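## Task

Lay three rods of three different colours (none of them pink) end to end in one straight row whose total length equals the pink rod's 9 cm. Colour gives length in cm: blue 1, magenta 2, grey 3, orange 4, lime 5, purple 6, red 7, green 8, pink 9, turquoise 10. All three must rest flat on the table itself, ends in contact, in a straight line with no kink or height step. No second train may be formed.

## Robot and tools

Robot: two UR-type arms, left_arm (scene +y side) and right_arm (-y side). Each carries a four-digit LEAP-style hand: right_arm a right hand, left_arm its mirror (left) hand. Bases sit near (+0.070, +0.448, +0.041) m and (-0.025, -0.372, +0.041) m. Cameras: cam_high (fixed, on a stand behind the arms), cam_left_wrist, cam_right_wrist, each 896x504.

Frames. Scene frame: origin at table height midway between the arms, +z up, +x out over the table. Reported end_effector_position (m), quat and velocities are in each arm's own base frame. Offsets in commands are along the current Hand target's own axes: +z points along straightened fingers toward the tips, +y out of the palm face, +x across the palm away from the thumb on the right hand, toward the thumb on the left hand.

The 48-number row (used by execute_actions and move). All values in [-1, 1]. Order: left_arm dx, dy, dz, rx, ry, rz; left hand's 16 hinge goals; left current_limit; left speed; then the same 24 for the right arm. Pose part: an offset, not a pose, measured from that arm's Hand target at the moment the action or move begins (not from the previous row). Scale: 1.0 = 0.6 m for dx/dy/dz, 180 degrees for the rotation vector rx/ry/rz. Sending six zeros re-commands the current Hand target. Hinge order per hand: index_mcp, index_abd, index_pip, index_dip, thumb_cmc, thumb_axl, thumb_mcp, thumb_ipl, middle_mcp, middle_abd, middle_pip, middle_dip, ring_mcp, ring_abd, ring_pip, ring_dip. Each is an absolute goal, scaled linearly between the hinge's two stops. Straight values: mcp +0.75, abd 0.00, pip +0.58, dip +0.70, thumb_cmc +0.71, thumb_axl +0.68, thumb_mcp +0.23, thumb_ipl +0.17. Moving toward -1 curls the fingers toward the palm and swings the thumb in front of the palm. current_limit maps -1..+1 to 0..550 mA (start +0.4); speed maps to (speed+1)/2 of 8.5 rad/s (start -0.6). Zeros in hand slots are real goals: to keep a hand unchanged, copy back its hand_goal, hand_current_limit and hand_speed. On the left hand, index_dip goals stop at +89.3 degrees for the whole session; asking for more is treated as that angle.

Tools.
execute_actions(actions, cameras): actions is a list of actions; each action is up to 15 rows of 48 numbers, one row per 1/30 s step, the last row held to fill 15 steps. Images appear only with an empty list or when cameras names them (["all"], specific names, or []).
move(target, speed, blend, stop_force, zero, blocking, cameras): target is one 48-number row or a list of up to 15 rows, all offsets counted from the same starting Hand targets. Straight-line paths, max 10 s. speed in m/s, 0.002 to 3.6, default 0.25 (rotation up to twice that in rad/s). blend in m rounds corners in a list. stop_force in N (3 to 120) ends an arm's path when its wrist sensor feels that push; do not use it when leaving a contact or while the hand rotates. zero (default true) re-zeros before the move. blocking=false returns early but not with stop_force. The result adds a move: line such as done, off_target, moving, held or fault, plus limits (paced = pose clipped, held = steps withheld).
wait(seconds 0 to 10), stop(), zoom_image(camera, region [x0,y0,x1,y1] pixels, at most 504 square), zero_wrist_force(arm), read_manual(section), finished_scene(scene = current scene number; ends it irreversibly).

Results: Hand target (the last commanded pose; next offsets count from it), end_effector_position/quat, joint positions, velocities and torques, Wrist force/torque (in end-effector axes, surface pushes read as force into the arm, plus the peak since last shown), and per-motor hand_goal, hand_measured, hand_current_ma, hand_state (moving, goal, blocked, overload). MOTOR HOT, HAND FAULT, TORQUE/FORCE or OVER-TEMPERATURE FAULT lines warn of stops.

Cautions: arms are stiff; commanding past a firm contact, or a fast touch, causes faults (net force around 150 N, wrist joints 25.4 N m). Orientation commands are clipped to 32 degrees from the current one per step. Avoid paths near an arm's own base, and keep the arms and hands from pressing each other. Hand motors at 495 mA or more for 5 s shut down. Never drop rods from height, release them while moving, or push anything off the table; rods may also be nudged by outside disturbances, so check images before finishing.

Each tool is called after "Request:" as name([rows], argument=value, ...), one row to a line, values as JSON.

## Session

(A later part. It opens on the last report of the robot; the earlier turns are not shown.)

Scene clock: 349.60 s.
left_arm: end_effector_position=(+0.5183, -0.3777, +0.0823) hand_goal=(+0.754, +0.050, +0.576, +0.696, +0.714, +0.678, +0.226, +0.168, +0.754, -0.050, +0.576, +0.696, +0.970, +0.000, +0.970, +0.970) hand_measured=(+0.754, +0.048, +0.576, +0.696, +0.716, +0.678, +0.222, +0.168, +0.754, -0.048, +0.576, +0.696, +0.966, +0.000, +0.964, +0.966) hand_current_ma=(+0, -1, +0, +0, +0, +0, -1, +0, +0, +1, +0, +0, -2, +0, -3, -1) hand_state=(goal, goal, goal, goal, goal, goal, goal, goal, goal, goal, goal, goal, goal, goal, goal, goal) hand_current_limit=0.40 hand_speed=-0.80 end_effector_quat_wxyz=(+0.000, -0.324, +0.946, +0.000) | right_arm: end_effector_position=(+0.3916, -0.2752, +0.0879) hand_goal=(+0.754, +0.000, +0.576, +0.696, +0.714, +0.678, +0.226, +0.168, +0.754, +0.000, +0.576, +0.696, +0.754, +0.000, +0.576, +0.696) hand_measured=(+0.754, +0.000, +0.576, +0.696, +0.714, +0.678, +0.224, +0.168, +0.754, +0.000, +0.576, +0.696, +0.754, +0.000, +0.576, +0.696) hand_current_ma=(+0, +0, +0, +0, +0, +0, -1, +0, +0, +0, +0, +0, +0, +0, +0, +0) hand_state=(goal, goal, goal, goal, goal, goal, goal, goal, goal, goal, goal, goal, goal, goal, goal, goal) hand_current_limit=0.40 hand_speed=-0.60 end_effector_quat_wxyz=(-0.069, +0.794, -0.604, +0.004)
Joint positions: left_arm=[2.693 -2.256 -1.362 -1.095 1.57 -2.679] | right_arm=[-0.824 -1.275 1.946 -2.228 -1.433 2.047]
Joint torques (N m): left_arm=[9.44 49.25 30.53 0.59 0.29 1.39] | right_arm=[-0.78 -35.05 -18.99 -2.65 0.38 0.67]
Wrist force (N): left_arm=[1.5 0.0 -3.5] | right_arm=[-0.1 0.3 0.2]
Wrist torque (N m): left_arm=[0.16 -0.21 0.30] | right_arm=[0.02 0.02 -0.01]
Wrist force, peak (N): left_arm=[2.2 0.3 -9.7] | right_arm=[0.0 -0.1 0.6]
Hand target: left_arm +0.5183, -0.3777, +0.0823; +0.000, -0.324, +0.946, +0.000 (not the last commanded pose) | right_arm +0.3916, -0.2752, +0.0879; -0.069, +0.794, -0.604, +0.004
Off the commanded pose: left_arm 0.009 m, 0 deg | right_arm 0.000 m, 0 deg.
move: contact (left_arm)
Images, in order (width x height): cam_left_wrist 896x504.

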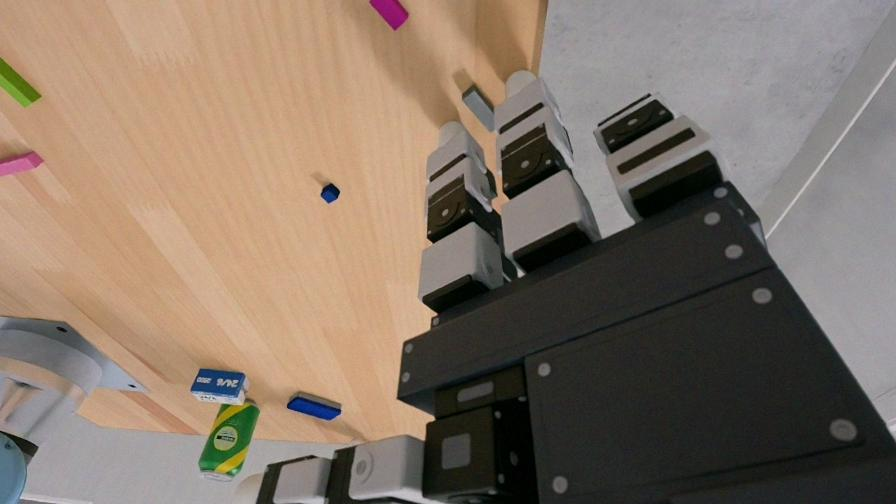

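Request:
move([
  [0, 0, -0.0015, 0, 0, 0, 0.754, -0.18, 0.576, 0.696, 0.714, 0.678, 0.226, 0.168, 0.754, 0.18, 0.576, 0.696, 0.97, 0, 0.97, 0.97, 0.4, -0.8, 0, 0, 0, 0, 0, 0, 0.754, 0, 0.576, 0.696, 0.714, 0.678, 0.226, 0.168, 0.754, 0, 0.576, 0.696, 0.754, 0, 0.576, 0.696, 0.4, -0.6],
  [0, 0, -0.0165, 0, 0, 0, 0.754, -0.18, 0.576, 0.696, 0.714, 0.678, 0.226, 0.168, 0.754, 0.18, 0.576, 0.696, 0.97, 0, 0.97, 0.97, 0.4, -0.8, 0, 0, 0, 0, 0, 0, 0.754, 0, 0.576, 0.696, 0.714, 0.678, 0.226, 0.168, 0.754, 0, 0.576, 0.696, 0.754, 0, 0.576, 0.696, 0.4, -0.6],
], speed=0.05, cameras=["cam_left_wrist"])

Request:
zoom_image(camera="cam_left_wrist", region=[400, 20, 550, 170])

Scene clock: 357.70 s.
left_arm: end_effector_position=(+0.5183, -0.3777, +0.0923) hand_goal=(+0.754, -0.180, +0.576, +0.696, +0.714, +0.678, +0.226, +0.168, +0.754, +0.180, +0.576, +0.696, +0.970, +0.000, +0.970, +0.970) hand_measured=(+0.752, -0.094, +0.576, +0.696, +0.716, +0.678, +0.222, +0.168, +0.754, +0.080, +0.576, +0.696, +0.966, +0.000, +0.964, +0.966) hand_current_ma=(+0, +155, +0, +0, +0, +0, -1, +0, +0, -197, +0, +0, -2, +0, -3, -1) hand_state=(goal, blocked, goal, goal, goal, goal, goal, goal, goal, blocked, goal, goal, goal, goal, goal, goal) hand_current_limit=0.40 hand_speed=-0.80 end_effector_quat_wxyz=(+0.000, -0.324, +0.946, +0.000) | right_arm: end_effector_position=(+0.3916, -0.2752, +0.0879) hand_goal=(+0.754, +0.000, +0.576, +0.696, +0.714, +0.678, +0.226, +0.168, +0.754, +0.000, +0.576, +0.696, +0.754, +0.000, +0.576, +0.696) hand_measured=(+0.754, +0.000, +0.576, +0.696, +0.714, +0.678, +0.224, +0.168, +0.754, +0.000, +0.576, +0.696, +0.754, +0.000, +0.576, +0.696) hand_current_ma=(+0, +0, +0, +0, +0, +0, -1, +0, +0, +0, +0, +0, +0, +0, +0, +0) hand_state=(goal, goal, goal, goal, goal, goal, goal, goal, goal, goal, goal, goal, goal, goal, goal, goal) hand_current_limit=0.40 hand_speed=-0.60 end_effector_quat_wxyz=(-0.069, +0.794, -0.604, +0.004)
Joint positions: left_arm=[2.693 -2.245 -1.353 -1.115 1.57 -2.679] | right_arm=[-0.824 -1.275 1.946 -2.228 -1.433 2.047]
Joint torques (N m): left_arm=[9.14 39.29 22.3 3.8 0.14 1.77] | right_arm=[-1.59 -34.48 -19.44 -2.65 0.56 0.9]
Wrist force (N): left_arm=[1.9 0.3 0.3] | right_arm=[-0.1 0.1 0.2]
Wrist torque (N m): left_arm=[-0.11 -0.23 0.32] | right_arm=[0.00 0.01 -0.01]
Wrist force, peak (N): left_arm=[1.7 0.2 -4.2] | right_arm=[0.0 0.1 0.6]
Hand target: left_arm +0.5183, -0.3777, +0.0922; +0.000, -0.324, +0.946, +0.000 | right_arm +0.3916, -0.2752, +0.0879; -0.069, +0.794, -0.604, +0.004
Off the commanded pose: left_arm 0.000 m, 0 deg | right_arm 0.000 m, 0 deg.
move: done
Images, in order (width x height): cam_left_wrist 896x504.

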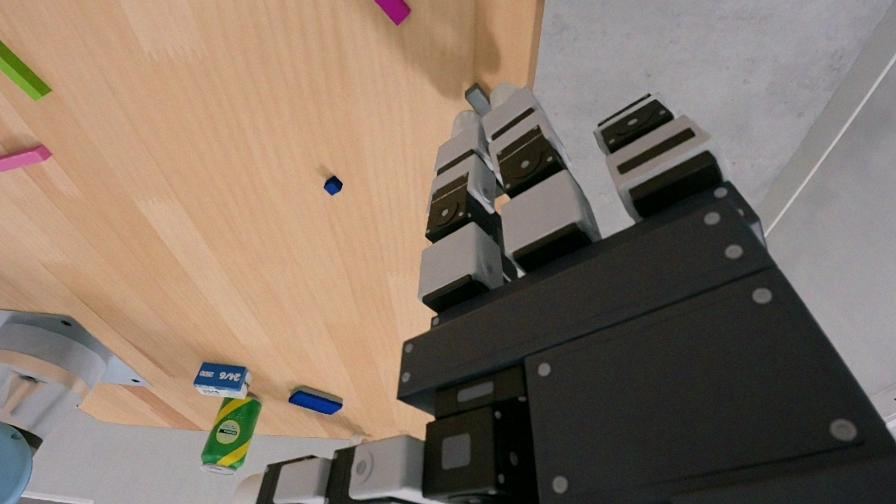

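Scaled by 3.360.

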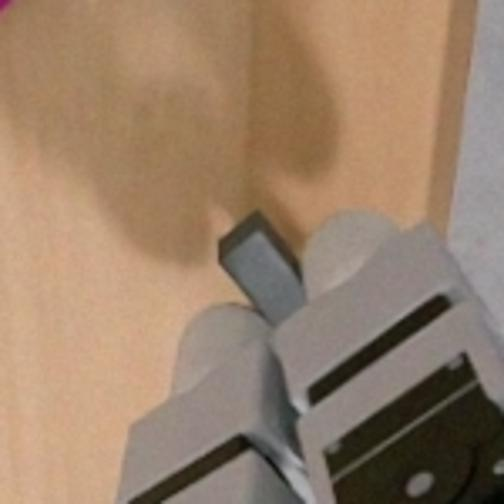

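Request:
move([
  [0, 0, -0.0333, 0, 0, 0, 0.754, -0.18, 0.576, 0.696, 0.714, 0.678, 0.226, 0.168, 0.754, 0.18, 0.576, 0.696, 0.97, 0, 0.97, 0.97, 0.4, -0.8, 0, 0, 0, 0, 0, 0, 0.754, 0, 0.576, 0.696, 0.714, 0.678, 0.226, 0.168, 0.754, 0, 0.576, 0.696, 0.754, 0, 0.576, 0.696, 0.4, -0.6],
  [0.3772, 0.314, -0.0333, 0, 0, 0.0989, 0.754, -0.18, 0.576, 0.696, 0.714, 0.678, 0.226, 0.168, 0.754, 0.18, 0.576, 0.696, 0.97, 0, 0.97, 0.97, 0.4, -0.8, 0, 0, 0, 0, 0, 0, 0.754, 0, 0.576, 0.696, 0.714, 0.678, 0.226, 0.168, 0.754, 0, 0.576, 0.696, 0.754, 0, 0.576, 0.696, 0.4, -0.6],
], speed=0.15, blend=0.01, cameras=["cam_left_wrist"])

Request:
zoom_image(camera="cam_left_wrist", region=[400, 20, 550, 170])

Scene clock: 379.00 s.
left_arm: end_effector_position=(+0.2241, -0.3677, +0.1123) hand_goal=(+0.754, -0.180, +0.576, +0.696, +0.714, +0.678, +0.226, +0.168, +0.754, +0.180, +0.576, +0.696, +0.970, +0.000, +0.970, +0.970) hand_measured=(+0.752, -0.094, +0.576, +0.696, +0.716, +0.678, +0.222, +0.168, +0.754, +0.080, +0.576, +0.696, +0.966, +0.000, +0.964, +0.966) hand_current_ma=(+0, +155, +0, +0, +0, +0, -2, +0, +0, -197, +0, +0, -2, +0, -3, -1) hand_state=(goal, blocked, goal, goal, goal, goal, goal, goal, goal, blocked, goal, goal, goal, goal, goal, goal) hand_current_limit=0.40 hand_speed=-0.80 end_effector_quat_wxyz=(+0.000, -0.174, +0.985, +0.000) | right_arm: end_effector_position=(+0.3916, -0.2752, +0.0879) hand_goal=(+0.754, +0.000, +0.576, +0.696, +0.714, +0.678, +0.226, +0.168, +0.754, +0.000, +0.576, +0.696, +0.754, +0.000, +0.576, +0.696) hand_measured=(+0.754, +0.000, +0.576, +0.696, +0.714, +0.678, +0.224, +0.168, +0.754, +0.000, +0.576, +0.696, +0.754, +0.000, +0.576, +0.696) hand_current_ma=(+0, +0, +0, +0, +0, +0, -1, +0, +0, +0, +0, +0, +0, +0, +0, +0) hand_state=(goal, goal, goal, goal, goal, goal, goal, goal, goal, goal, goal, goal, goal, goal, goal, goal) hand_current_limit=0.40 hand_speed=-0.60 end_effector_quat_wxyz=(-0.069, +0.794, -0.604, +0.004)
Joint positions: left_arm=[2.389 -1.78 -2.008 -0.924 1.57 -2.673] | right_arm=[-0.824 -1.275 1.946 -2.228 -1.433 2.047]
Joint torques (N m): left_arm=[4.32 24.51 24.46 0.63 0.15 1.57] | right_arm=[-0.53 -35.07 -18.71 -2.6 0.55 0.91]
Wrist force (N): left_arm=[1.5 0.0 0.2] | right_arm=[0.2 0.3 0.0]
Wrist torque (N m): left_arm=[-0.16 -0.15 0.32] | right_arm=[0.03 -0.02 0.02]
Wrist force, peak (N): left_arm=[3.1 0.5 0.3] | right_arm=[-0.2 0.0 0.6]
Hand target: left_arm +0.2240, -0.3677, +0.1123; +0.000, -0.174, +0.985, +0.000 | right_arm +0.3916, -0.2752, +0.0879; -0.069, +0.794, -0.604, +0.004
Off the commanded pose: left_arm 0.000 m, 0 deg | right_arm 0.000 m, 0 deg.
move: done
Images, in order (width x height): cam_left_wrist 896x504.

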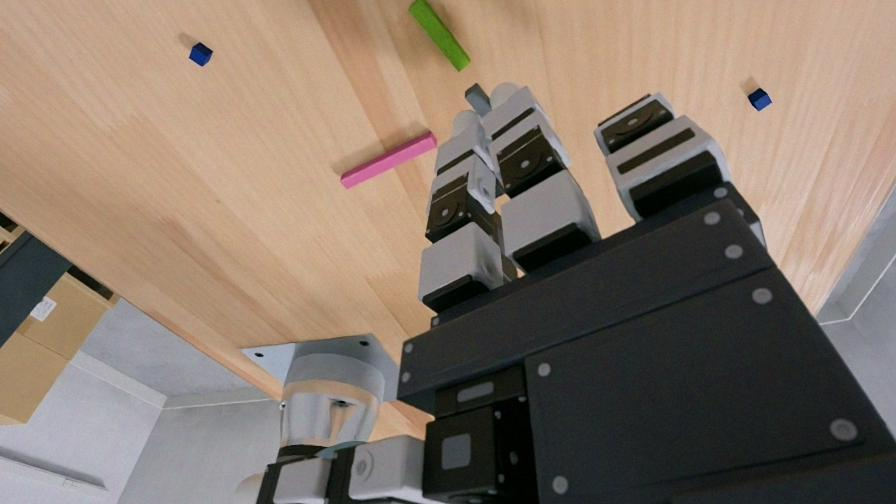

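Scaled by 3.360.

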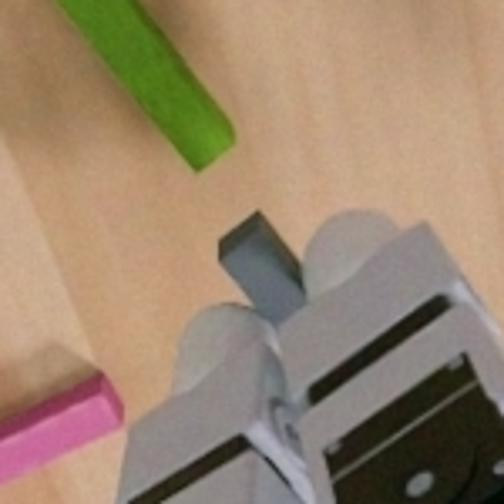

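Request:
move(target=[0.0005, 0, 0.0472, 0, 0, 0, 0.754, -0.18, 0.576, 0.696, 0.714, 0.678, 0.226, 0.168, 0.754, 0.18, 0.576, 0.696, 0.97, 0, 0.97, 0.97, 0.4, -0.8, 0, 0, 0, 0, 0, 0, 0.754, 0, 0.576, 0.696, 0.714, 0.678, 0.226, 0.168, 0.754, 0, 0.576, 0.696, 0.754, 0, 0.576, 0.696, 0.4, -0.6], speed=0.08, cameras=["cam_left_wrist"])

Request:
move(target=[0, 0, 0.0042, 0, 0, 0, 0.754, -0.18, 0.576, 0.696, 0.714, 0.678, 0.226, 0.168, 0.754, 0.18, 0.576, 0.696, 0.97, 0, 0.97, 0.97, 0.4, -0.8, 0, 0, 0, 0, 0, 0, 0.754, 0, 0.576, 0.696, 0.714, 0.678, 0.226, 0.168, 0.754, 0, 0.576, 0.696, 0.754, 0, 0.576, 0.696, 0.4, -0.6], speed=0.005, stop_force=3, cameras=["cam_left_wrist"])

Request:
zoom_image(camera="cam_left_wrist", region=[400, 20, 550, 170])

Scene clock: 390.23 s.
left_arm: end_effector_position=(+0.2237, -0.3677, +0.0839) hand_goal=(+0.754, -0.180, +0.576, +0.696, +0.714, +0.678, +0.226, +0.168, +0.754, +0.180, +0.576, +0.696, +0.970, +0.000, +0.970, +0.970) hand_measured=(+0.752, -0.094, +0.576, +0.696, +0.716, +0.678, +0.222, +0.168, +0.754, +0.080, +0.576, +0.696, +0.966, +0.000, +0.964, +0.966) hand_current_ma=(+0, +155, +0, +0, +0, +0, -2, +0, +0, -197, +0, +0, -2, +0, -3, -1) hand_state=(goal, blocked, goal, goal, goal, goal, goal, goal, goal, blocked, goal, goal, goal, goal, goal, goal) hand_current_limit=0.40 hand_speed=-0.80 end_effector_quat_wxyz=(+0.000, -0.174, +0.985, +0.000) | right_arm: end_effector_position=(+0.3916, -0.2752, +0.0879) hand_goal=(+0.754, +0.000, +0.576, +0.696, +0.714, +0.678, +0.226, +0.168, +0.754, +0.000, +0.576, +0.696, +0.754, +0.000, +0.576, +0.696) hand_measured=(+0.754, +0.000, +0.576, +0.696, +0.714, +0.678, +0.224, +0.168, +0.754, +0.000, +0.576, +0.696, +0.754, +0.000, +0.576, +0.696) hand_current_ma=(+0, +0, +0, +0, +0, +0, -1, +0, +0, +0, +0, +0, +0, +0, +0, +0) hand_state=(goal, goal, goal, goal, goal, goal, goal, goal, goal, goal, goal, goal, goal, goal, goal, goal) hand_current_limit=0.40 hand_speed=-0.60 end_effector_quat_wxyz=(-0.069, +0.794, -0.604, +0.004)
Joint positions: left_arm=[2.388 -1.827 -2.04 -0.846 1.57 -2.673] | right_arm=[-0.824 -1.275 1.946 -2.228 -1.433 2.047]
Joint torques (N m): left_arm=[-6.78 33.8 28.59 0.66 0.17 -1.27] | right_arm=[-0.29 -34.64 -17.62 -2.63 0.74 0.98]
Wrist force (N): left_arm=[1.5 0.2 0.3] | right_arm=[0.0 0.2 0.5]
Wrist torque (N m): left_arm=[-0.13 -0.17 0.32] | right_arm=[-0.02 -0.02 0.00]
Wrist force, peak (N): left_arm=[1.4 -0.2 0.9] | right_arm=[0.0 0.2 0.5]
Hand target: left_arm +0.2237, -0.3678, +0.0840; +0.000, -0.174, +0.985, +0.000 | right_arm +0.3916, -0.2752, +0.0879; -0.069, +0.794, -0.604, +0.004
Off the commanded pose: left_arm 0.000 m, 0 deg | right_arm 0.000 m, 0 deg.
move: done
Images, in order (width x height): cam_left_wrist 896x504.

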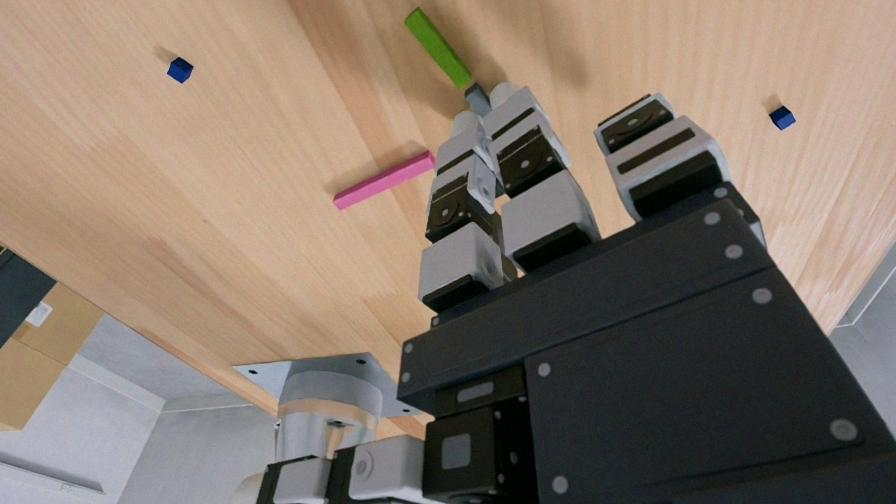

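Scene clock: 391.47 s.
left_arm: end_effector_position=(+0.2237, -0.3678, +0.0814) hand_goal=(+0.754, -0.180, +0.576, +0.696, +0.714, +0.678, +0.226, +0.168, +0.754, +0.180, +0.576, +0.696, +0.970, +0.000, +0.970, +0.970) hand_measured=(+0.752, -0.094, +0.576, +0.696, +0.716, +0.678, +0.222, +0.168, +0.754, +0.080, +0.576, +0.696, +0.966, +0.000, +0.964, +0.966) hand_current_ma=(-1, +155, +0, +0, +0, +0, -2, +0, +0, -197, +0, +0, -2, +0, -3, -1) hand_state=(goal, blocked, goal, goal, goal, goal, goal, goal, goal, blocked, goal, goal, goal, goal, goal, goal) hand_current_limit=0.40 hand_speed=-0.80 end_effector_quat_wxyz=(+0.000, -0.174, +0.985, +0.000) | right_arm: end_effector_position=(+0.3916, -0.2752, +0.0879) hand_goal=(+0.754, +0.000, +0.576, +0.696, +0.714, +0.678, +0.226, +0.168, +0.754, +0.000, +0.576, +0.696, +0.754, +0.000, +0.576, +0.696) hand_measured=(+0.754, +0.000, +0.576, +0.696, +0.714, +0.678, +0.224, +0.168, +0.754, +0.000, +0.576, +0.696, +0.754, +0.000, +0.576, +0.696) hand_current_ma=(+0, +0, +0, +0, +0, +0, -1, +0, +0, +0, +0, +0, +0, +0, +0, +0) hand_state=(goal, goal, goal, goal, goal, goal, goal, goal, goal, goal, goal, goal, goal, goal, goal, goal) hand_current_limit=0.40 hand_speed=-0.60 end_effector_quat_wxyz=(-0.069, +0.794, -0.604, +0.004)
Joint positions: left_arm=[2.388 -1.831 -2.042 -0.839 1.57 -2.673] | right_arm=[-0.824 -1.275 1.946 -2.228 -1.433 2.047]
Joint torques (N m): left_arm=[-6.07 27.13 14.47 1.06 0.39 -0.77] | right_arm=[-0.83 -34.58 -17.82 -2.67 0.57 1.08]
Wrist force (N): left_arm=[1.0 -0.1 -2.4] | right_arm=[-0.1 -0.1 0.2]
Wrist torque (N m): left_arm=[0.06 -0.23 0.30] | right_arm=[-0.03 0.00 -0.01]
Wrist force, peak (N): left_arm=[1.2 -0.1 -3.3] | right_arm=[0.3 0.3 0.5]
Hand target: left_arm +0.2237, -0.3678, +0.0814; +0.000, -0.174, +0.985, +0.000 | right_arm +0.3916, -0.2752, +0.0879; -0.069, +0.794, -0.604, +0.004
Off the commanded pose: left_arm 0.000 m, 0 deg | right_arm 0.000 m, 0 deg.
move: contact (left_arm)
Images, in order (width x height): cam_left_wrist 896x504.

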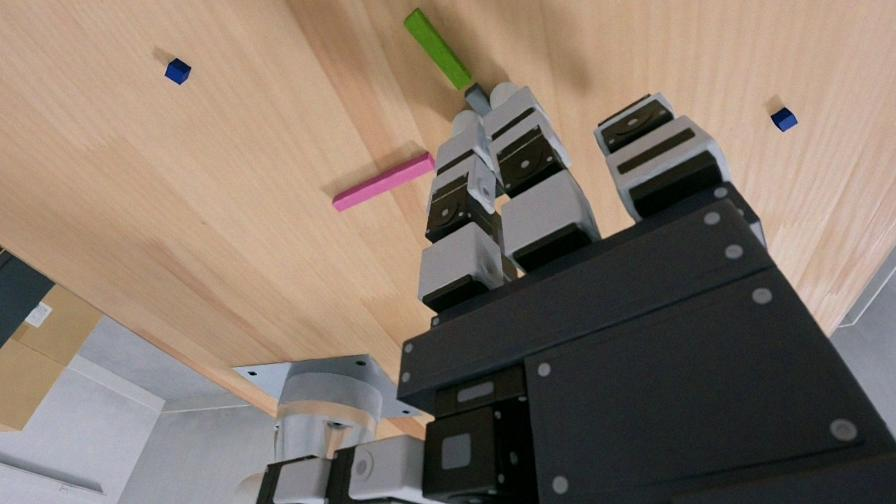

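Scaled by 3.360.

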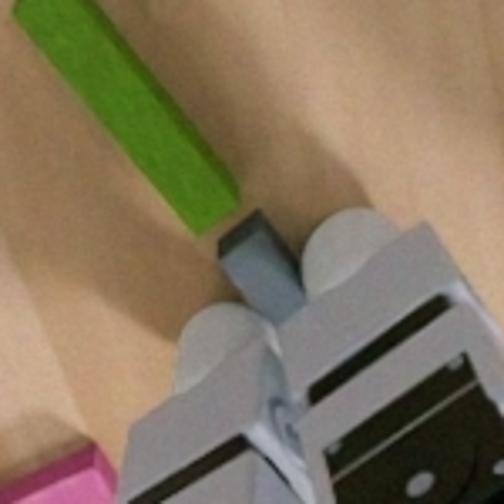

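Request:
move([
  [0, 0, -0.0012, 0, 0, 0, 0.754, -0.18, 0.576, 0.696, 0.714, 0.678, 0.226, 0.168, 0.754, 0.18, 0.576, 0.696, 0.97, 0, 0.97, 0.97, 0.4, -0.8, 0, 0, 0, 0, 0, 0, 0.754, 0, 0.576, 0.696, 0.714, 0.678, 0.226, 0.168, 0.754, 0, 0.576, 0.696, 0.754, 0, 0.576, 0.696, 0.4, -0.6],
  [0, 0.0108, -0.0012, 0, 0, 0, 0.754, -0.18, 0.576, 0.696, 0.714, 0.678, 0.226, 0.168, 0.754, 0.18, 0.576, 0.696, 0.97, 0, 0.97, 0.97, 0.4, -0.8, 0, 0, 0, 0, 0, 0, 0.754, 0, 0.576, 0.696, 0.714, 0.678, 0.226, 0.168, 0.754, 0, 0.576, 0.696, 0.754, 0, 0.576, 0.696, 0.4, -0.6],
], speed=0.02, cameras=["cam_left_wrist"])

Request:
zoom_image(camera="cam_left_wrist", region=[400, 0, 550, 150])

Scene clock: 402.30 s.
left_arm: end_effector_position=(+0.2215, -0.3616, +0.0821) hand_goal=(+0.754, -0.180, +0.576, +0.696, +0.714, +0.678, +0.226, +0.168, +0.754, +0.180, +0.576, +0.696, +0.970, +0.000, +0.970, +0.970) hand_measured=(+0.752, -0.094, +0.576, +0.696, +0.716, +0.678, +0.222, +0.168, +0.754, +0.080, +0.576, +0.696, +0.966, +0.000, +0.964, +0.966) hand_current_ma=(-1, +155, +0, +0, +0, +0, -2, +0, +0, -197, +0, +0, -2, +0, -3, -1) hand_state=(goal, blocked, goal, goal, goal, goal, goal, goal, goal, blocked, goal, goal, goal, goal, goal, goal) hand_current_limit=0.40 hand_speed=-0.80 end_effector_quat_wxyz=(+0.000, -0.174, +0.985, +0.000) | right_arm: end_effector_position=(+0.3916, -0.2752, +0.0879) hand_goal=(+0.754, +0.000, +0.576, +0.696, +0.714, +0.678, +0.226, +0.168, +0.754, +0.000, +0.576, +0.696, +0.754, +0.000, +0.576, +0.696) hand_measured=(+0.754, +0.000, +0.576, +0.696, +0.714, +0.678, +0.224, +0.168, +0.754, +0.000, +0.576, +0.696, +0.754, +0.000, +0.576, +0.696) hand_current_ma=(+0, +0, +0, +0, +0, +0, -1, +0, +0, +0, +0, +0, +0, +0, +0, +0) hand_state=(goal, goal, goal, goal, goal, goal, goal, goal, goal, goal, goal, goal, goal, goal, goal, goal) hand_current_limit=0.40 hand_speed=-0.60 end_effector_quat_wxyz=(-0.069, +0.794, -0.604, +0.004)
Joint positions: left_arm=[2.395 -1.817 -2.06 -0.836 1.57 -2.667] | right_arm=[-0.824 -1.275 1.946 -2.228 -1.433 2.047]
Joint torques (N m): left_arm=[-1.72 17.88 29.75 2.48 0.41 -0.28] | right_arm=[-0.3 -35.72 -18.06 -2.63 0.65 1.22]
Wrist force (N): left_arm=[1.4 -0.1 0.6] | right_arm=[0.0 0.2 0.4]
Wrist torque (N m): left_arm=[-0.19 -0.16 0.19] | right_arm=[-0.01 -0.01 0.00]
Wrist force, peak (N): left_arm=[1.2 -0.1 -3.4] | right_arm=[-0.4 0.2 0.4]
Hand target: left_arm +0.2215, -0.3617, +0.0821; +0.000, -0.174, +0.985, +0.000 | right_arm +0.3916, -0.2752, +0.0879; -0.069, +0.794, -0.604, +0.004
Off the commanded pose: left_arm 0.000 m, 0 deg | right_arm 0.000 m, 0 deg.
move: done
Images, in order (width x height): cam_left_wrist 896x504.

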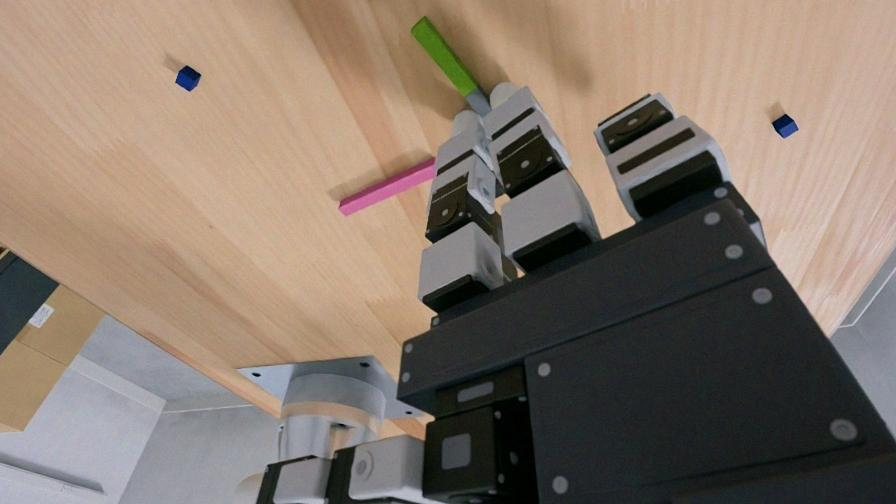

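Scaled by 3.360.

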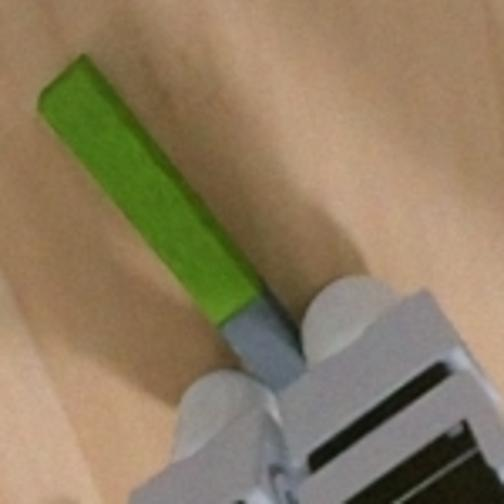

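Request:
move([
  [0, 0, 0, 0, 0, 0, 0.754, -0.114, 0.576, 0.696, 0.714, 0.678, 0.226, 0.168, 0.754, 0.10, 0.576, 0.696, 0.97, 0, 0.97, 0.97, 0.4, -0.9, 0, 0, 0, 0, 0, 0, 0.754, 0, 0.576, 0.696, 0.714, 0.678, 0.226, 0.168, 0.754, 0, 0.576, 0.696, 0.754, 0, 0.576, 0.696, 0.4, -0.6],
  [0, 0, 0, 0, 0, 0, 0.754, 0.026, 0.576, 0.696, 0.714, 0.678, 0.226, 0.168, 0.754, -0.04, 0.576, 0.696, 0.97, 0, 0.97, 0.97, 0.4, -0.9, 0, 0, 0, 0, 0, 0, 0.754, 0, 0.576, 0.696, 0.714, 0.678, 0.226, 0.168, 0.754, 0, 0.576, 0.696, 0.754, 0, 0.576, 0.696, 0.4, -0.6],
], speed=0.02, cameras=["cam_left_wrist"])

Request:
zoom_image(camera="cam_left_wrist", region=[400, 0, 550, 150])

Scene clock: 411.80 s.
left_arm: end_effector_position=(+0.2215, -0.3617, +0.0821) hand_goal=(+0.754, +0.026, +0.576, +0.696, +0.714, +0.678, +0.226, +0.168, +0.754, -0.040, +0.576, +0.696, +0.970, +0.000, +0.970, +0.970) hand_measured=(+0.752, +0.022, +0.576, +0.696, +0.716, +0.678, +0.222, +0.168, +0.754, -0.036, +0.576, +0.696, +0.966, +0.000, +0.964, +0.966) hand_current_ma=(-1, -1, +0, +0, +0, +0, -2, +0, +0, +1, +0, +0, -2, +0, -3, -1) hand_state=(goal, goal, goal, goal, goal, goal, goal, goal, goal, goal, goal, goal, goal, goal, goal, goal) hand_current_limit=0.40 hand_speed=-0.90 end_effector_quat_wxyz=(+0.000, -0.174, +0.985, +0.000) | right_arm: end_effector_position=(+0.3916, -0.2752, +0.0879) hand_goal=(+0.754, +0.000, +0.576, +0.696, +0.714, +0.678, +0.226, +0.168, +0.754, +0.000, +0.576, +0.696, +0.754, +0.000, +0.576, +0.696) hand_measured=(+0.754, +0.000, +0.576, +0.696, +0.714, +0.678, +0.224, +0.168, +0.754, +0.000, +0.576, +0.696, +0.754, +0.000, +0.576, +0.696) hand_current_ma=(+0, +0, +0, +0, +0, +0, -1, +0, +0, +0, +0, +0, +0, +0, +0, +0) hand_state=(goal, goal, goal, goal, goal, goal, goal, goal, goal, goal, goal, goal, goal, goal, goal, goal) hand_current_limit=0.40 hand_speed=-0.60 end_effector_quat_wxyz=(-0.069, +0.794, -0.604, +0.004)
Joint positions: left_arm=[2.394 -1.817 -2.059 -0.836 1.57 -2.667] | right_arm=[-0.824 -1.275 1.946 -2.228 -1.433 2.047]
Joint torques (N m): left_arm=[-9.1 19.67 28.77 0.75 -0.77 -0.8] | right_arm=[-1.1 -35.22 -18.59 -2.65 0.7 1.03]
Wrist force (N): left_arm=[1.4 -0.3 0.2] | right_arm=[-0.1 0.0 0.4]
Wrist torque (N m): left_arm=[-0.18 -0.16 0.18] | right_arm=[-0.02 0.01 -0.01]
Wrist force, peak (N): left_arm=[1.7 0.0 0.3] | right_arm=[-0.4 0.2 0.5]
Hand target: left_arm +0.2215, -0.3617, +0.0821; +0.000, -0.174, +0.985, +0.000 | right_arm +0.3916, -0.2752, +0.0879; -0.069, +0.794, -0.604, +0.004
Off the commanded pose: left_arm 0.000 m, 0 deg | right_arm 0.000 m, 0 deg.
move: done
Images, in order (width x height): cam_left_wrist 896x504.

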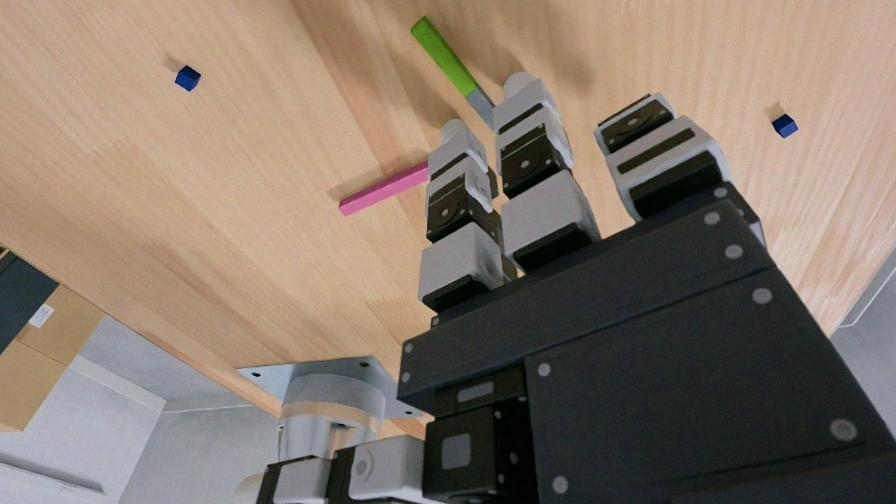

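Scaled by 3.360.

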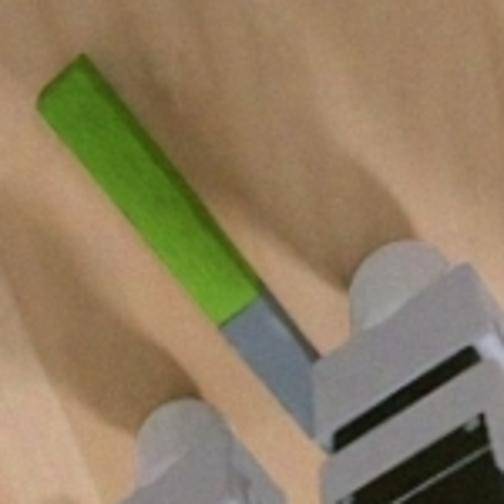

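Request:
move([
  [0, 0, -0.06, 0, 0, 0, 0.754, 0.05, 0.576, 0.696, 0.714, 0.678, 0.226, 0.168, 0.754, -0.05, 0.576, 0.696, 0.97, 0, 0.97, 0.97, 0.4, -0.8, 0, 0, 0, 0, 0, 0, 0.754, 0, 0.576, 0.696, 0.714, 0.678, 0.226, 0.168, 0.754, 0, 0.576, 0.696, 0.754, 0, 0.576, 0.696, 0.4, -0.6],
  [-0.275, -0.223, -0.0823, 0, 0, 0, 0.754, 0.05, 0.576, 0.696, 0.714, 0.678, 0.226, 0.168, 0.754, -0.05, 0.576, 0.696, 0.97, 0, 0.97, 0.97, 0.4, -0.8, 0, 0, 0, 0, 0, 0, 0.754, 0, 0.576, 0.696, 0.714, 0.678, 0.226, 0.168, 0.754, 0, 0.576, 0.696, 0.754, 0, 0.576, 0.696, 0.4, -0.6],
], speed=[0.1, 0.25], blend=[0.015, 0], cameras=["cam_left_wrist"])

Request:
zoom_image(camera="cam_left_wrist", region=[400, 20, 550, 170])

Scene clock: 423.13 s.
left_arm: end_effector_position=(+0.4223, -0.4308, +0.1314) hand_goal=(+0.754, +0.050, +0.576, +0.696, +0.714, +0.678, +0.226, +0.168, +0.754, -0.050, +0.576, +0.696, +0.970, +0.000, +0.970, +0.970) hand_measured=(+0.752, +0.046, +0.576, +0.696, +0.716, +0.678, +0.222, +0.168, +0.754, -0.048, +0.576, +0.696, +0.966, +0.000, +0.964, +0.966) hand_current_ma=(-1, -1, +0, +0, +0, +0, -2, +0, +0, +1, +0, +0, -2, +0, -2, -1) hand_state=(goal, goal, goal, goal, goal, goal, goal, goal, goal, goal, goal, goal, goal, goal, goal, goal) hand_current_limit=0.40 hand_speed=-0.80 end_effector_quat_wxyz=(+0.000, -0.174, +0.985, +0.000) | right_arm: end_effector_position=(+0.3916, -0.2752, +0.0879) hand_goal=(+0.754, +0.000, +0.576, +0.696, +0.714, +0.678, +0.226, +0.168, +0.754, +0.000, +0.576, +0.696, +0.754, +0.000, +0.576, +0.696) hand_measured=(+0.754, +0.000, +0.576, +0.696, +0.714, +0.678, +0.224, +0.168, +0.754, +0.000, +0.576, +0.696, +0.754, +0.000, +0.576, +0.696) hand_current_ma=(+0, +0, +0, +0, +0, +0, -1, +0, +0, +0, +0, +0, +0, +0, +0, +0) hand_state=(goal, goal, goal, goal, goal, goal, goal, goal, goal, goal, goal, goal, goal, goal, goal, goal) hand_current_limit=0.40 hand_speed=-0.60 end_effector_quat_wxyz=(-0.069, +0.794, -0.604, +0.004)
Joint positions: left_arm=[2.52 -2.119 -1.455 -1.139 1.57 -2.542] | right_arm=[-0.824 -1.275 1.946 -2.228 -1.433 2.047]
Joint torques (N m): left_arm=[-7.73 34.94 29.87 2.66 0.45 -0.83] | right_arm=[-0.7 -34.8 -18.14 -2.81 0.61 1.21]
Wrist force (N): left_arm=[1.6 0.5 0.3] | right_arm=[-0.2 0.1 -0.2]
Wrist torque (N m): left_arm=[-0.12 -0.18 0.21] | right_arm=[0.02 0.03 -0.02]
Wrist force, peak (N): left_arm=[3.2 1.3 -0.2] | right_arm=[0.1 0.5 0.3]
Hand target: left_arm +0.4224, -0.4309, +0.1314; +0.000, -0.174, +0.985, +0.000 | right_arm +0.3916, -0.2752, +0.0879; -0.069, +0.794, -0.604, +0.004
Off the commanded pose: left_arm 0.000 m, 0 deg | right_arm 0.000 m, 0 deg.
move: done
Images, in order (width x height): cam_left_wrist 896x504.

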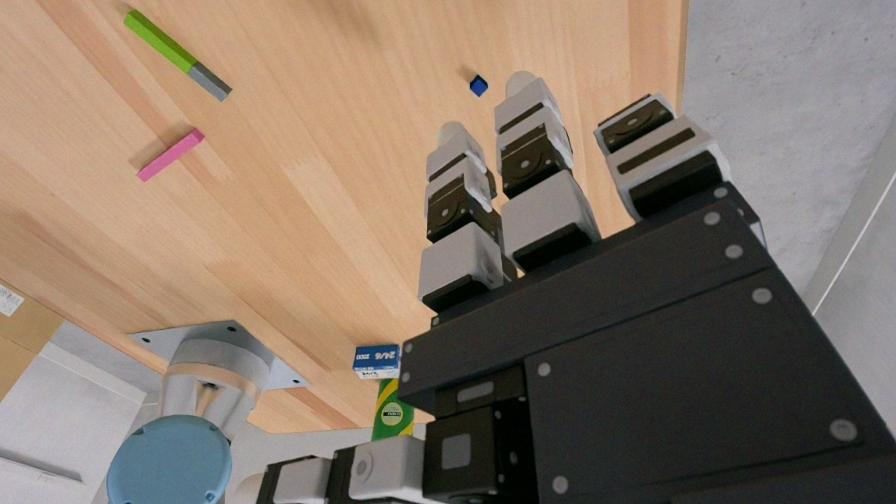

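Scaled by 3.360.

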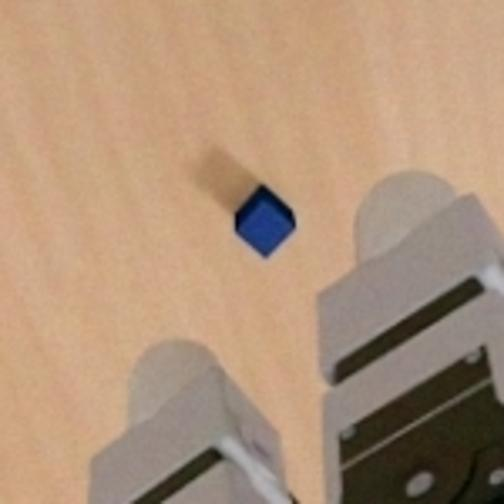

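Request:
move(target=[0.0153, -0.0058, 0.0802, 0, 0, -0.0222, 0.754, 0.05, 0.576, 0.696, 0.714, 0.678, 0.226, 0.168, 0.754, -0.05, 0.576, 0.696, 0.97, 0, 0.97, 0.97, 0.4, -0.8, 0, 0, 0, 0, 0, 0, 0.754, 0, 0.576, 0.696, 0.714, 0.678, 0.226, 0.168, 0.754, 0, 0.576, 0.696, 0.754, 0, 0.576, 0.696, 0.4, -0.6], speed=0.06, cameras=["cam_left_wrist"])

Request:
zoom_image(camera="cam_left_wrist", region=[400, 20, 550, 170])

Scene clock: 433.53 s.
left_arm: end_effector_position=(+0.4148, -0.4373, +0.0832) hand_goal=(+0.754, +0.050, +0.576, +0.696, +0.714, +0.678, +0.226, +0.168, +0.754, -0.050, +0.576, +0.696, +0.970, +0.000, +0.970, +0.970) hand_measured=(+0.752, +0.046, +0.576, +0.696, +0.716, +0.678, +0.222, +0.168, +0.754, -0.048, +0.576, +0.696, +0.966, +0.000, +0.964, +0.966) hand_current_ma=(-1, -1, +0, +0, +0, +0, -2, +0, +0, +1, +0, +0, -2, +0, -2, -1) hand_state=(goal, goal, goal, goal, goal, goal, goal, goal, goal, goal, goal, goal, goal, goal, goal, goal) hand_current_limit=0.40 hand_speed=-0.80 end_effector_quat_wxyz=(+0.000, -0.208, +0.978, +0.000) end_effector_velocity=(+0.000, +0.000, +0.002) end_effector_angular_velocity=(+0.000, +0.001, -0.004) | right_arm: end_effector_position=(+0.3916, -0.2752, +0.0879) hand_goal=(+0.754, +0.000, +0.576, +0.696, +0.714, +0.678, +0.226, +0.168, +0.754, +0.000, +0.576, +0.696, +0.754, +0.000, +0.576, +0.696) hand_measured=(+0.754, +0.000, +0.576, +0.696, +0.714, +0.678, +0.224, +0.168, +0.754, +0.000, +0.576, +0.696, +0.754, +0.000, +0.576, +0.696) hand_current_ma=(+0, +0, +0, +0, +0, +0, -1, +0, +0, +0, +0, +0, +0, +0, +0, +0) hand_state=(goal, goal, goal, goal, goal, goal, goal, goal, goal, goal, goal, goal, goal, goal, goal, goal) hand_current_limit=0.40 hand_speed=-0.60 end_effector_quat_wxyz=(-0.069, +0.794, -0.604, +0.004)
Joint positions: left_arm=[2.514 -2.173 -1.504 -1.036 1.57 -2.617] | right_arm=[-0.824 -1.275 1.946 -2.228 -1.433 2.047]
Joint velocities: left_arm=[0 0.002 0.002 -0.005 -0.001 0.004] | right_arm=[within noise]
Joint torques (N m): left_arm=[-3.66 50.97 31.2 0.95 -0.95 1.51] | right_arm=[-0.92 -34.98 -17.76 -2.75 0.79 1.28]
Wrist force (N): left_arm=[1.5 -0.2 0.5] | right_arm=[0.0 0.2 0.2]
Wrist torque (N m): left_arm=[-0.20 -0.16 0.27] | right_arm=[0.02 0.00 0.00]
Wrist force, peak (N): left_arm=[2.0 0.0 1.2] | right_arm=[-0.1 0.2 0.5]
Hand target: left_arm +0.4149, -0.4373, +0.0833; +0.000, -0.208, +0.978, +0.000 | right_arm +0.3916, -0.2752, +0.0879; -0.069, +0.794, -0.604, +0.004
Off the commanded pose: left_arm 0.000 m, 0 deg | right_arm 0.000 m, 0 deg.
move: done
Images, in order (width x height): cam_left_wrist 896x504.

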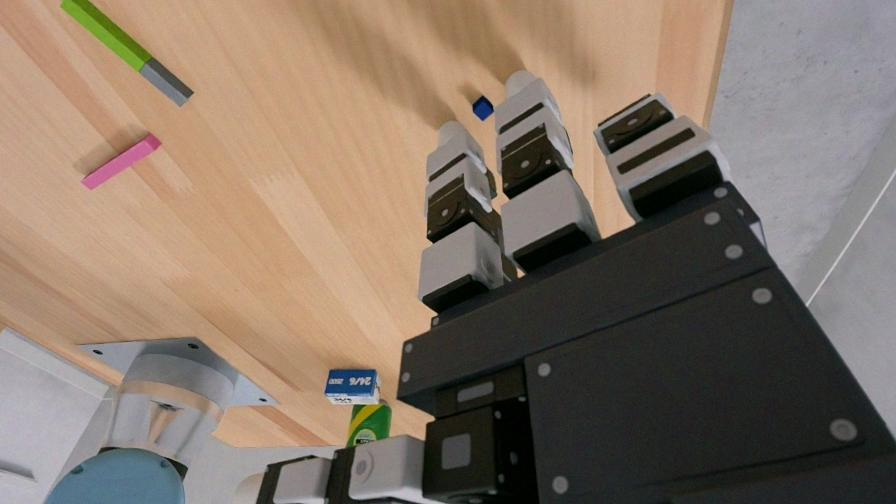

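Scaled by 3.360.

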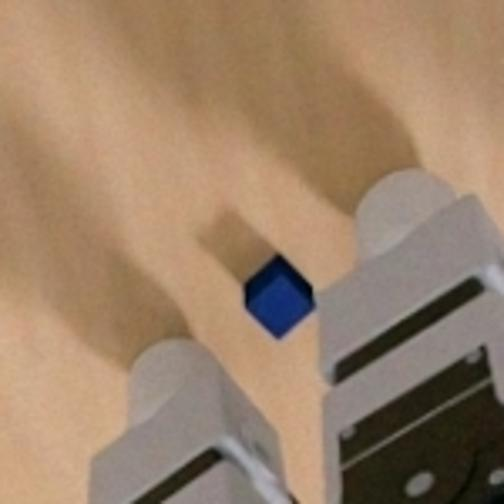

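Request:
move([
  [0, 0, 0, 0, 0, 0, 0.754, -0.18, 0.576, 0.696, 0.714, 0.678, 0.226, 0.168, 0.754, 0.18, 0.576, 0.696, 0.97, 0, 0.97, 0.97, 0.4, -0.8, 0, 0, 0, 0, 0, 0, 0.754, 0, 0.576, 0.696, 0.714, 0.678, 0.226, 0.168, 0.754, 0, 0.576, 0.696, 0.754, 0, 0.576, 0.696, 0.4, -0.6],
  [0, 0, -0.0333, 0, 0, 0, 0.754, -0.18, 0.576, 0.696, 0.714, 0.678, 0.226, 0.168, 0.754, 0.18, 0.576, 0.696, 0.97, 0, 0.97, 0.97, 0.4, -0.8, 0, 0, 0, 0, 0, 0, 0.754, 0, 0.576, 0.696, 0.714, 0.678, 0.226, 0.168, 0.754, 0, 0.576, 0.696, 0.754, 0, 0.576, 0.696, 0.4, -0.6],
], speed=0.05, cameras=["cam_left_wrist"])

Request:
zoom_image(camera="cam_left_wrist", region=[400, 20, 550, 170])

Scene clock: 441.80 s.
left_arm: end_effector_position=(+0.4150, -0.4374, +0.1035) hand_goal=(+0.754, -0.180, +0.576, +0.696, +0.714, +0.678, +0.226, +0.168, +0.754, +0.180, +0.576, +0.696, +0.970, +0.000, +0.970, +0.970) hand_measured=(+0.750, -0.086, +0.574, +0.696, +0.716, +0.678, +0.222, +0.168, +0.756, +0.088, +0.576, +0.696, +0.966, +0.000, +0.964, +0.966) hand_current_ma=(-2, +180, +0, +0, +0, +0, -2, +0, +0, -169, +0, +0, -2, +0, -2, -1) hand_state=(goal, blocked, goal, goal, goal, goal, goal, goal, goal, blocked, goal, goal, goal, goal, goal, goal) hand_current_limit=0.40 hand_speed=-0.80 end_effector_quat_wxyz=(+0.000, -0.208, +0.978, +0.000) | right_arm: end_effector_position=(+0.3916, -0.2752, +0.0879) hand_goal=(+0.754, +0.000, +0.576, +0.696, +0.714, +0.678, +0.226, +0.168, +0.754, +0.000, +0.576, +0.696, +0.754, +0.000, +0.576, +0.696) hand_measured=(+0.754, +0.000, +0.576, +0.696, +0.714, +0.678, +0.224, +0.168, +0.754, +0.000, +0.576, +0.696, +0.754, +0.000, +0.576, +0.696) hand_current_ma=(+0, +0, +0, +0, +0, +0, -1, +0, +0, +0, +0, +0, +0, +0, +0, +0) hand_state=(goal, goal, goal, goal, goal, goal, goal, goal, goal, goal, goal, goal, goal, goal, goal, goal) hand_current_limit=0.40 hand_speed=-0.60 end_effector_quat_wxyz=(-0.069, +0.794, -0.604, +0.004)
Joint positions: left_arm=[2.514 -2.149 -1.485 -1.079 1.57 -2.617] | right_arm=[-0.824 -1.275 1.946 -2.228 -1.433 2.047]
Joint torques (N m): left_arm=[9.82 33.81 16.12 3.93 -0.96 1.55] | right_arm=[-1.08 -34.79 -17.42 -2.78 0.8 1.53]
Wrist force (N): left_arm=[1.7 0.0 0.4] | right_arm=[0.0 0.1 0.2]
Wrist torque (N m): left_arm=[-0.16 -0.19 0.27] | right_arm=[0.00 0.00 0.00]
Wrist force, peak (N): left_arm=[1.9 -0.1 0.5] | right_arm=[-0.5 0.0 0.1]
Hand target: left_arm +0.4149, -0.4373, +0.1033; +0.000, -0.208, +0.978, +0.000 | right_arm +0.3916, -0.2752, +0.0879; -0.069, +0.794, -0.604, +0.004
Off the commanded pose: left_arm 0.000 m, 0 deg | right_arm 0.000 m, 0 deg.
move: done
Images, in order (width x height): cam_left_wrist 896x504.

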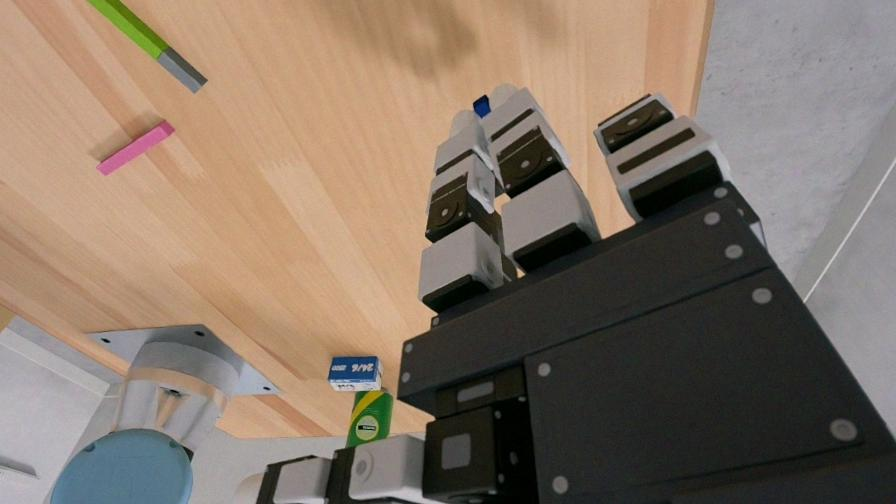

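Scaled by 3.360.

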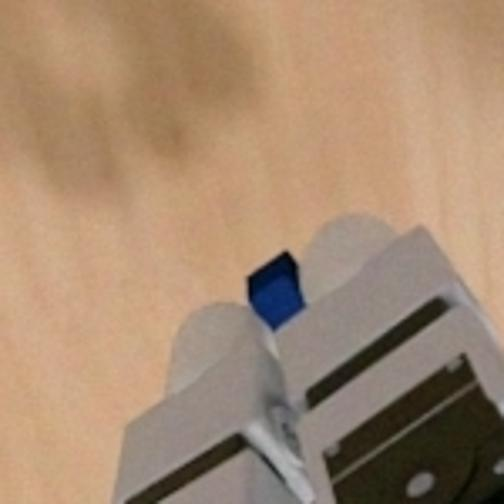

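Request:
move(target=[0.2445, 0.2057, -0.0147, 0, 0, 0.0222, 0.754, -0.18, 0.576, 0.696, 0.714, 0.678, 0.226, 0.168, 0.754, 0.18, 0.576, 0.696, 0.97, 0, 0.97, 0.97, 0.4, -0.8, 0, 0, 0, 0, 0, 0, 0.754, 0, 0.576, 0.696, 0.714, 0.678, 0.226, 0.168, 0.754, 0, 0.576, 0.696, 0.754, 0, 0.576, 0.696, 0.4, -0.6], speed=0.15, cameras=["cam_left_wrist"])

Request:
zoom_image(camera="cam_left_wrist", region=[400, 0, 550, 150])

Scene clock: 461.10 s.
left_arm: end_effector_position=(+0.2307, -0.3843, +0.1122) hand_goal=(+0.754, -0.180, +0.576, +0.696, +0.714, +0.678, +0.226, +0.168, +0.754, +0.180, +0.576, +0.696, +0.970, +0.000, +0.970, +0.970) hand_measured=(+0.748, -0.086, +0.574, +0.696, +0.716, +0.678, +0.222, +0.168, +0.756, +0.088, +0.576, +0.696, +0.966, +0.000, +0.964, +0.966) hand_current_ma=(-3, +180, +0, +0, +0, +0, -2, +0, +1, -169, +0, +0, -2, +0, -2, -1) hand_state=(goal, blocked, goal, goal, goal, goal, goal, goal, goal, blocked, goal, goal, goal, goal, goal, goal) hand_current_limit=0.40 hand_speed=-0.80 end_effector_quat_wxyz=(+0.000, -0.174, +0.985, +0.000) | right_arm: end_effector_position=(+0.3916, -0.2752, +0.0879) hand_goal=(+0.754, +0.000, +0.576, +0.696, +0.714, +0.678, +0.226, +0.168, +0.754, +0.000, +0.576, +0.696, +0.754, +0.000, +0.576, +0.696) hand_measured=(+0.754, +0.000, +0.576, +0.696, +0.714, +0.678, +0.224, +0.168, +0.754, +0.000, +0.576, +0.696, +0.754, +0.000, +0.576, +0.696) hand_current_ma=(+0, +0, +0, +0, +0, +0, -1, +0, +0, +0, +0, +0, +0, +0, +0, +0) hand_state=(goal, goal, goal, goal, goal, goal, goal, goal, goal, goal, goal, goal, goal, goal, goal, goal) hand_current_limit=0.40 hand_speed=-0.60 end_effector_quat_wxyz=(-0.069, +0.794, -0.604, +0.004)
Joint positions: left_arm=[2.374 -1.818 -1.959 -0.936 1.57 -2.687] | right_arm=[-0.824 -1.275 1.946 -2.228 -1.433 2.047]
Joint torques (N m): left_arm=[7.4 28.84 22.32 0.77 -0.66 1.59] | right_arm=[-0.74 -34.83 -18.52 -2.76 0.87 1.51]
Wrist force (N): left_arm=[1.4 -0.1 0.3] | right_arm=[-0.1 0.2 0.2]
Wrist torque (N m): left_arm=[-0.17 -0.15 0.29] | right_arm=[0.02 0.01 0.00]
Wrist force, peak (N): left_arm=[2.8 0.7 0.4] | right_arm=[-0.2 0.2 0.5]
Hand target: left_arm +0.2307, -0.3843, +0.1122; +0.000, -0.174, +0.985, +0.000 | right_arm +0.3916, -0.2752, +0.0879; -0.069, +0.794, -0.604, +0.004
Off the commanded pose: left_arm 0.000 m, 0 deg | right_arm 0.000 m, 0 deg.
move: done
Images, in order (width x height): cam_left_wrist 896x504.

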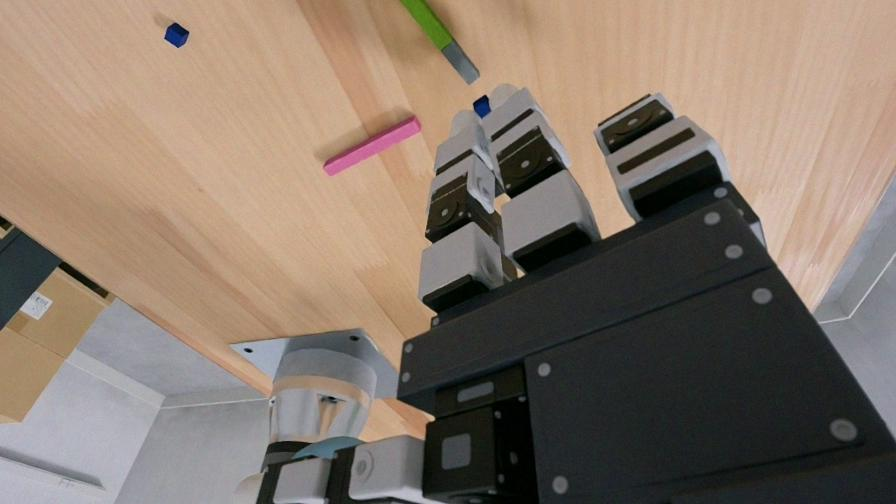

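Scaled by 3.360.

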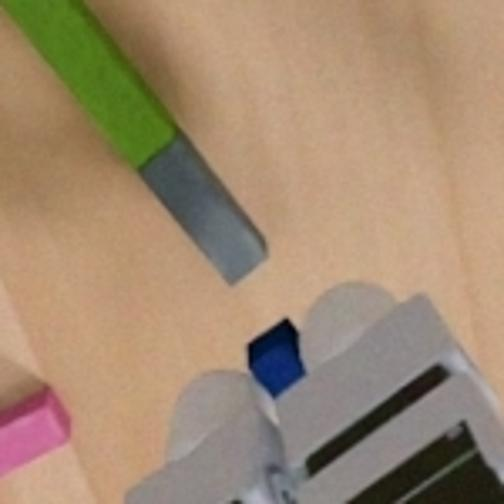

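Request:
move([
  [0, 0, 0.047, 0, 0, 0, 0.754, -0.18, 0.576, 0.696, 0.714, 0.678, 0.226, 0.168, 0.754, 0.18, 0.576, 0.696, 0.97, 0, 0.97, 0.97, 0.4, -0.8, 0, 0, 0, 0, 0, 0, 0.754, 0, 0.576, 0.696, 0.714, 0.678, 0.226, 0.168, 0.754, 0, 0.576, 0.696, 0.754, 0, 0.576, 0.696, 0.4, -0.6],
  [0, 0, 0.0497, 0, 0, 0, 0.754, -0.18, 0.576, 0.696, 0.714, 0.678, 0.226, 0.168, 0.754, 0.18, 0.576, 0.696, 0.97, 0, 0.97, 0.97, 0.4, -0.8, 0, 0, 0, 0, 0, 0, 0.754, 0, 0.576, 0.696, 0.714, 0.678, 0.226, 0.168, 0.754, 0, 0.576, 0.696, 0.754, 0, 0.576, 0.696, 0.4, -0.6],
], speed=[0.06, 0.005], cameras=["cam_left_wrist"])

Request:
zoom_image(camera="cam_left_wrist", region=[400, 0, 550, 150])

Scene clock: 469.23 s.
left_arm: end_effector_position=(+0.2307, -0.3843, +0.0824) hand_goal=(+0.754, -0.180, +0.576, +0.696, +0.714, +0.678, +0.226, +0.168, +0.754, +0.180, +0.576, +0.696, +0.970, +0.000, +0.970, +0.970) hand_measured=(+0.748, -0.086, +0.574, +0.696, +0.716, +0.678, +0.222, +0.168, +0.756, +0.088, +0.576, +0.696, +0.966, +0.000, +0.964, +0.966) hand_current_ma=(-3, +180, +0, +0, +0, +0, -2, +0, +1, -169, +0, +0, -2, +0, -2, -1) hand_state=(goal, blocked, goal, goal, goal, goal, goal, goal, goal, blocked, goal, goal, goal, goal, goal, goal) hand_current_limit=0.40 hand_speed=-0.80 end_effector_quat_wxyz=(+0.000, -0.174, +0.985, +0.000) | right_arm: end_effector_position=(+0.3916, -0.2752, +0.0879) hand_goal=(+0.754, +0.000, +0.576, +0.696, +0.714, +0.678, +0.226, +0.168, +0.754, +0.000, +0.576, +0.696, +0.754, +0.000, +0.576, +0.696) hand_measured=(+0.754, +0.000, +0.576, +0.696, +0.714, +0.678, +0.224, +0.168, +0.754, +0.000, +0.576, +0.696, +0.754, +0.000, +0.576, +0.696) hand_current_ma=(+0, +0, +0, +0, +0, +0, -1, +0, +0, +0, +0, +0, +0, +0, +0, +0) hand_state=(goal, goal, goal, goal, goal, goal, goal, goal, goal, goal, goal, goal, goal, goal, goal, goal) hand_current_limit=0.40 hand_speed=-0.60 end_effector_quat_wxyz=(-0.069, +0.794, -0.604, +0.004)
Joint positions: left_arm=[2.374 -1.865 -1.991 -0.856 1.57 -2.687] | right_arm=[-0.824 -1.275 1.946 -2.228 -1.433 2.047]
Joint torques (N m): left_arm=[2.69 23.42 11.57 2.41 0.4 0.03] | right_arm=[-1.18 -35.54 -19.14 -2.83 0.93 1.55]
Wrist force (N): left_arm=[1.2 0.1 -2.1] | right_arm=[-0.2 -0.1 0.3]
Wrist torque (N m): left_arm=[0.04 -0.19 0.26] | right_arm=[-0.03 0.02 -0.02]
Wrist force, peak (N): left_arm=[1.1 0.0 -3.2] | right_arm=[-0.3 -0.1 0.4]
Hand target: left_arm +0.2307, -0.3843, +0.0824; +0.000, -0.174, +0.985, +0.000 | right_arm +0.3916, -0.2752, +0.0879; -0.069, +0.794, -0.604, +0.004
Off the commanded pose: left_arm 0.000 m, 0 deg | right_arm 0.000 m, 0 deg.
move: done
Images, in order (width x height): cam_left_wrist 896x504.

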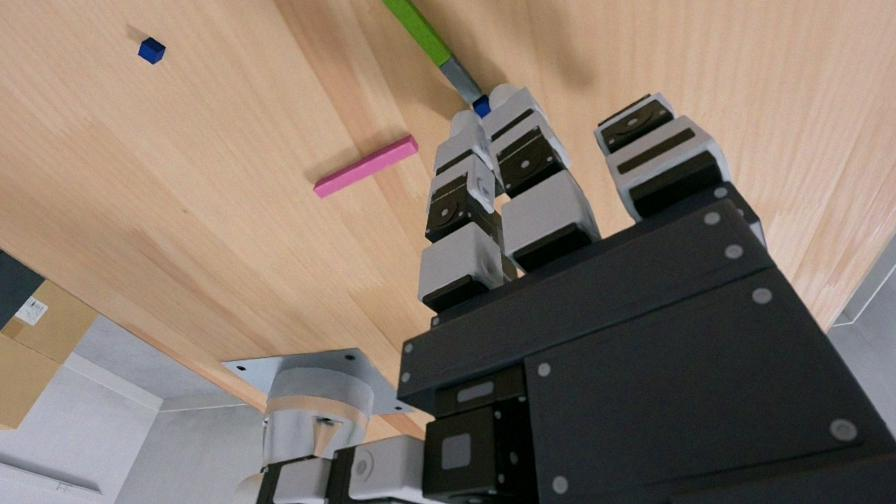

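Scaled by 3.360.

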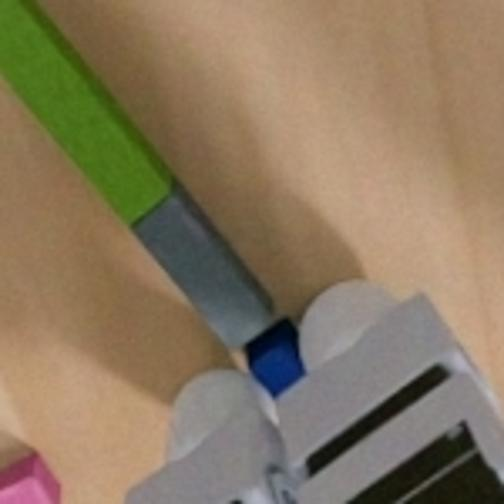

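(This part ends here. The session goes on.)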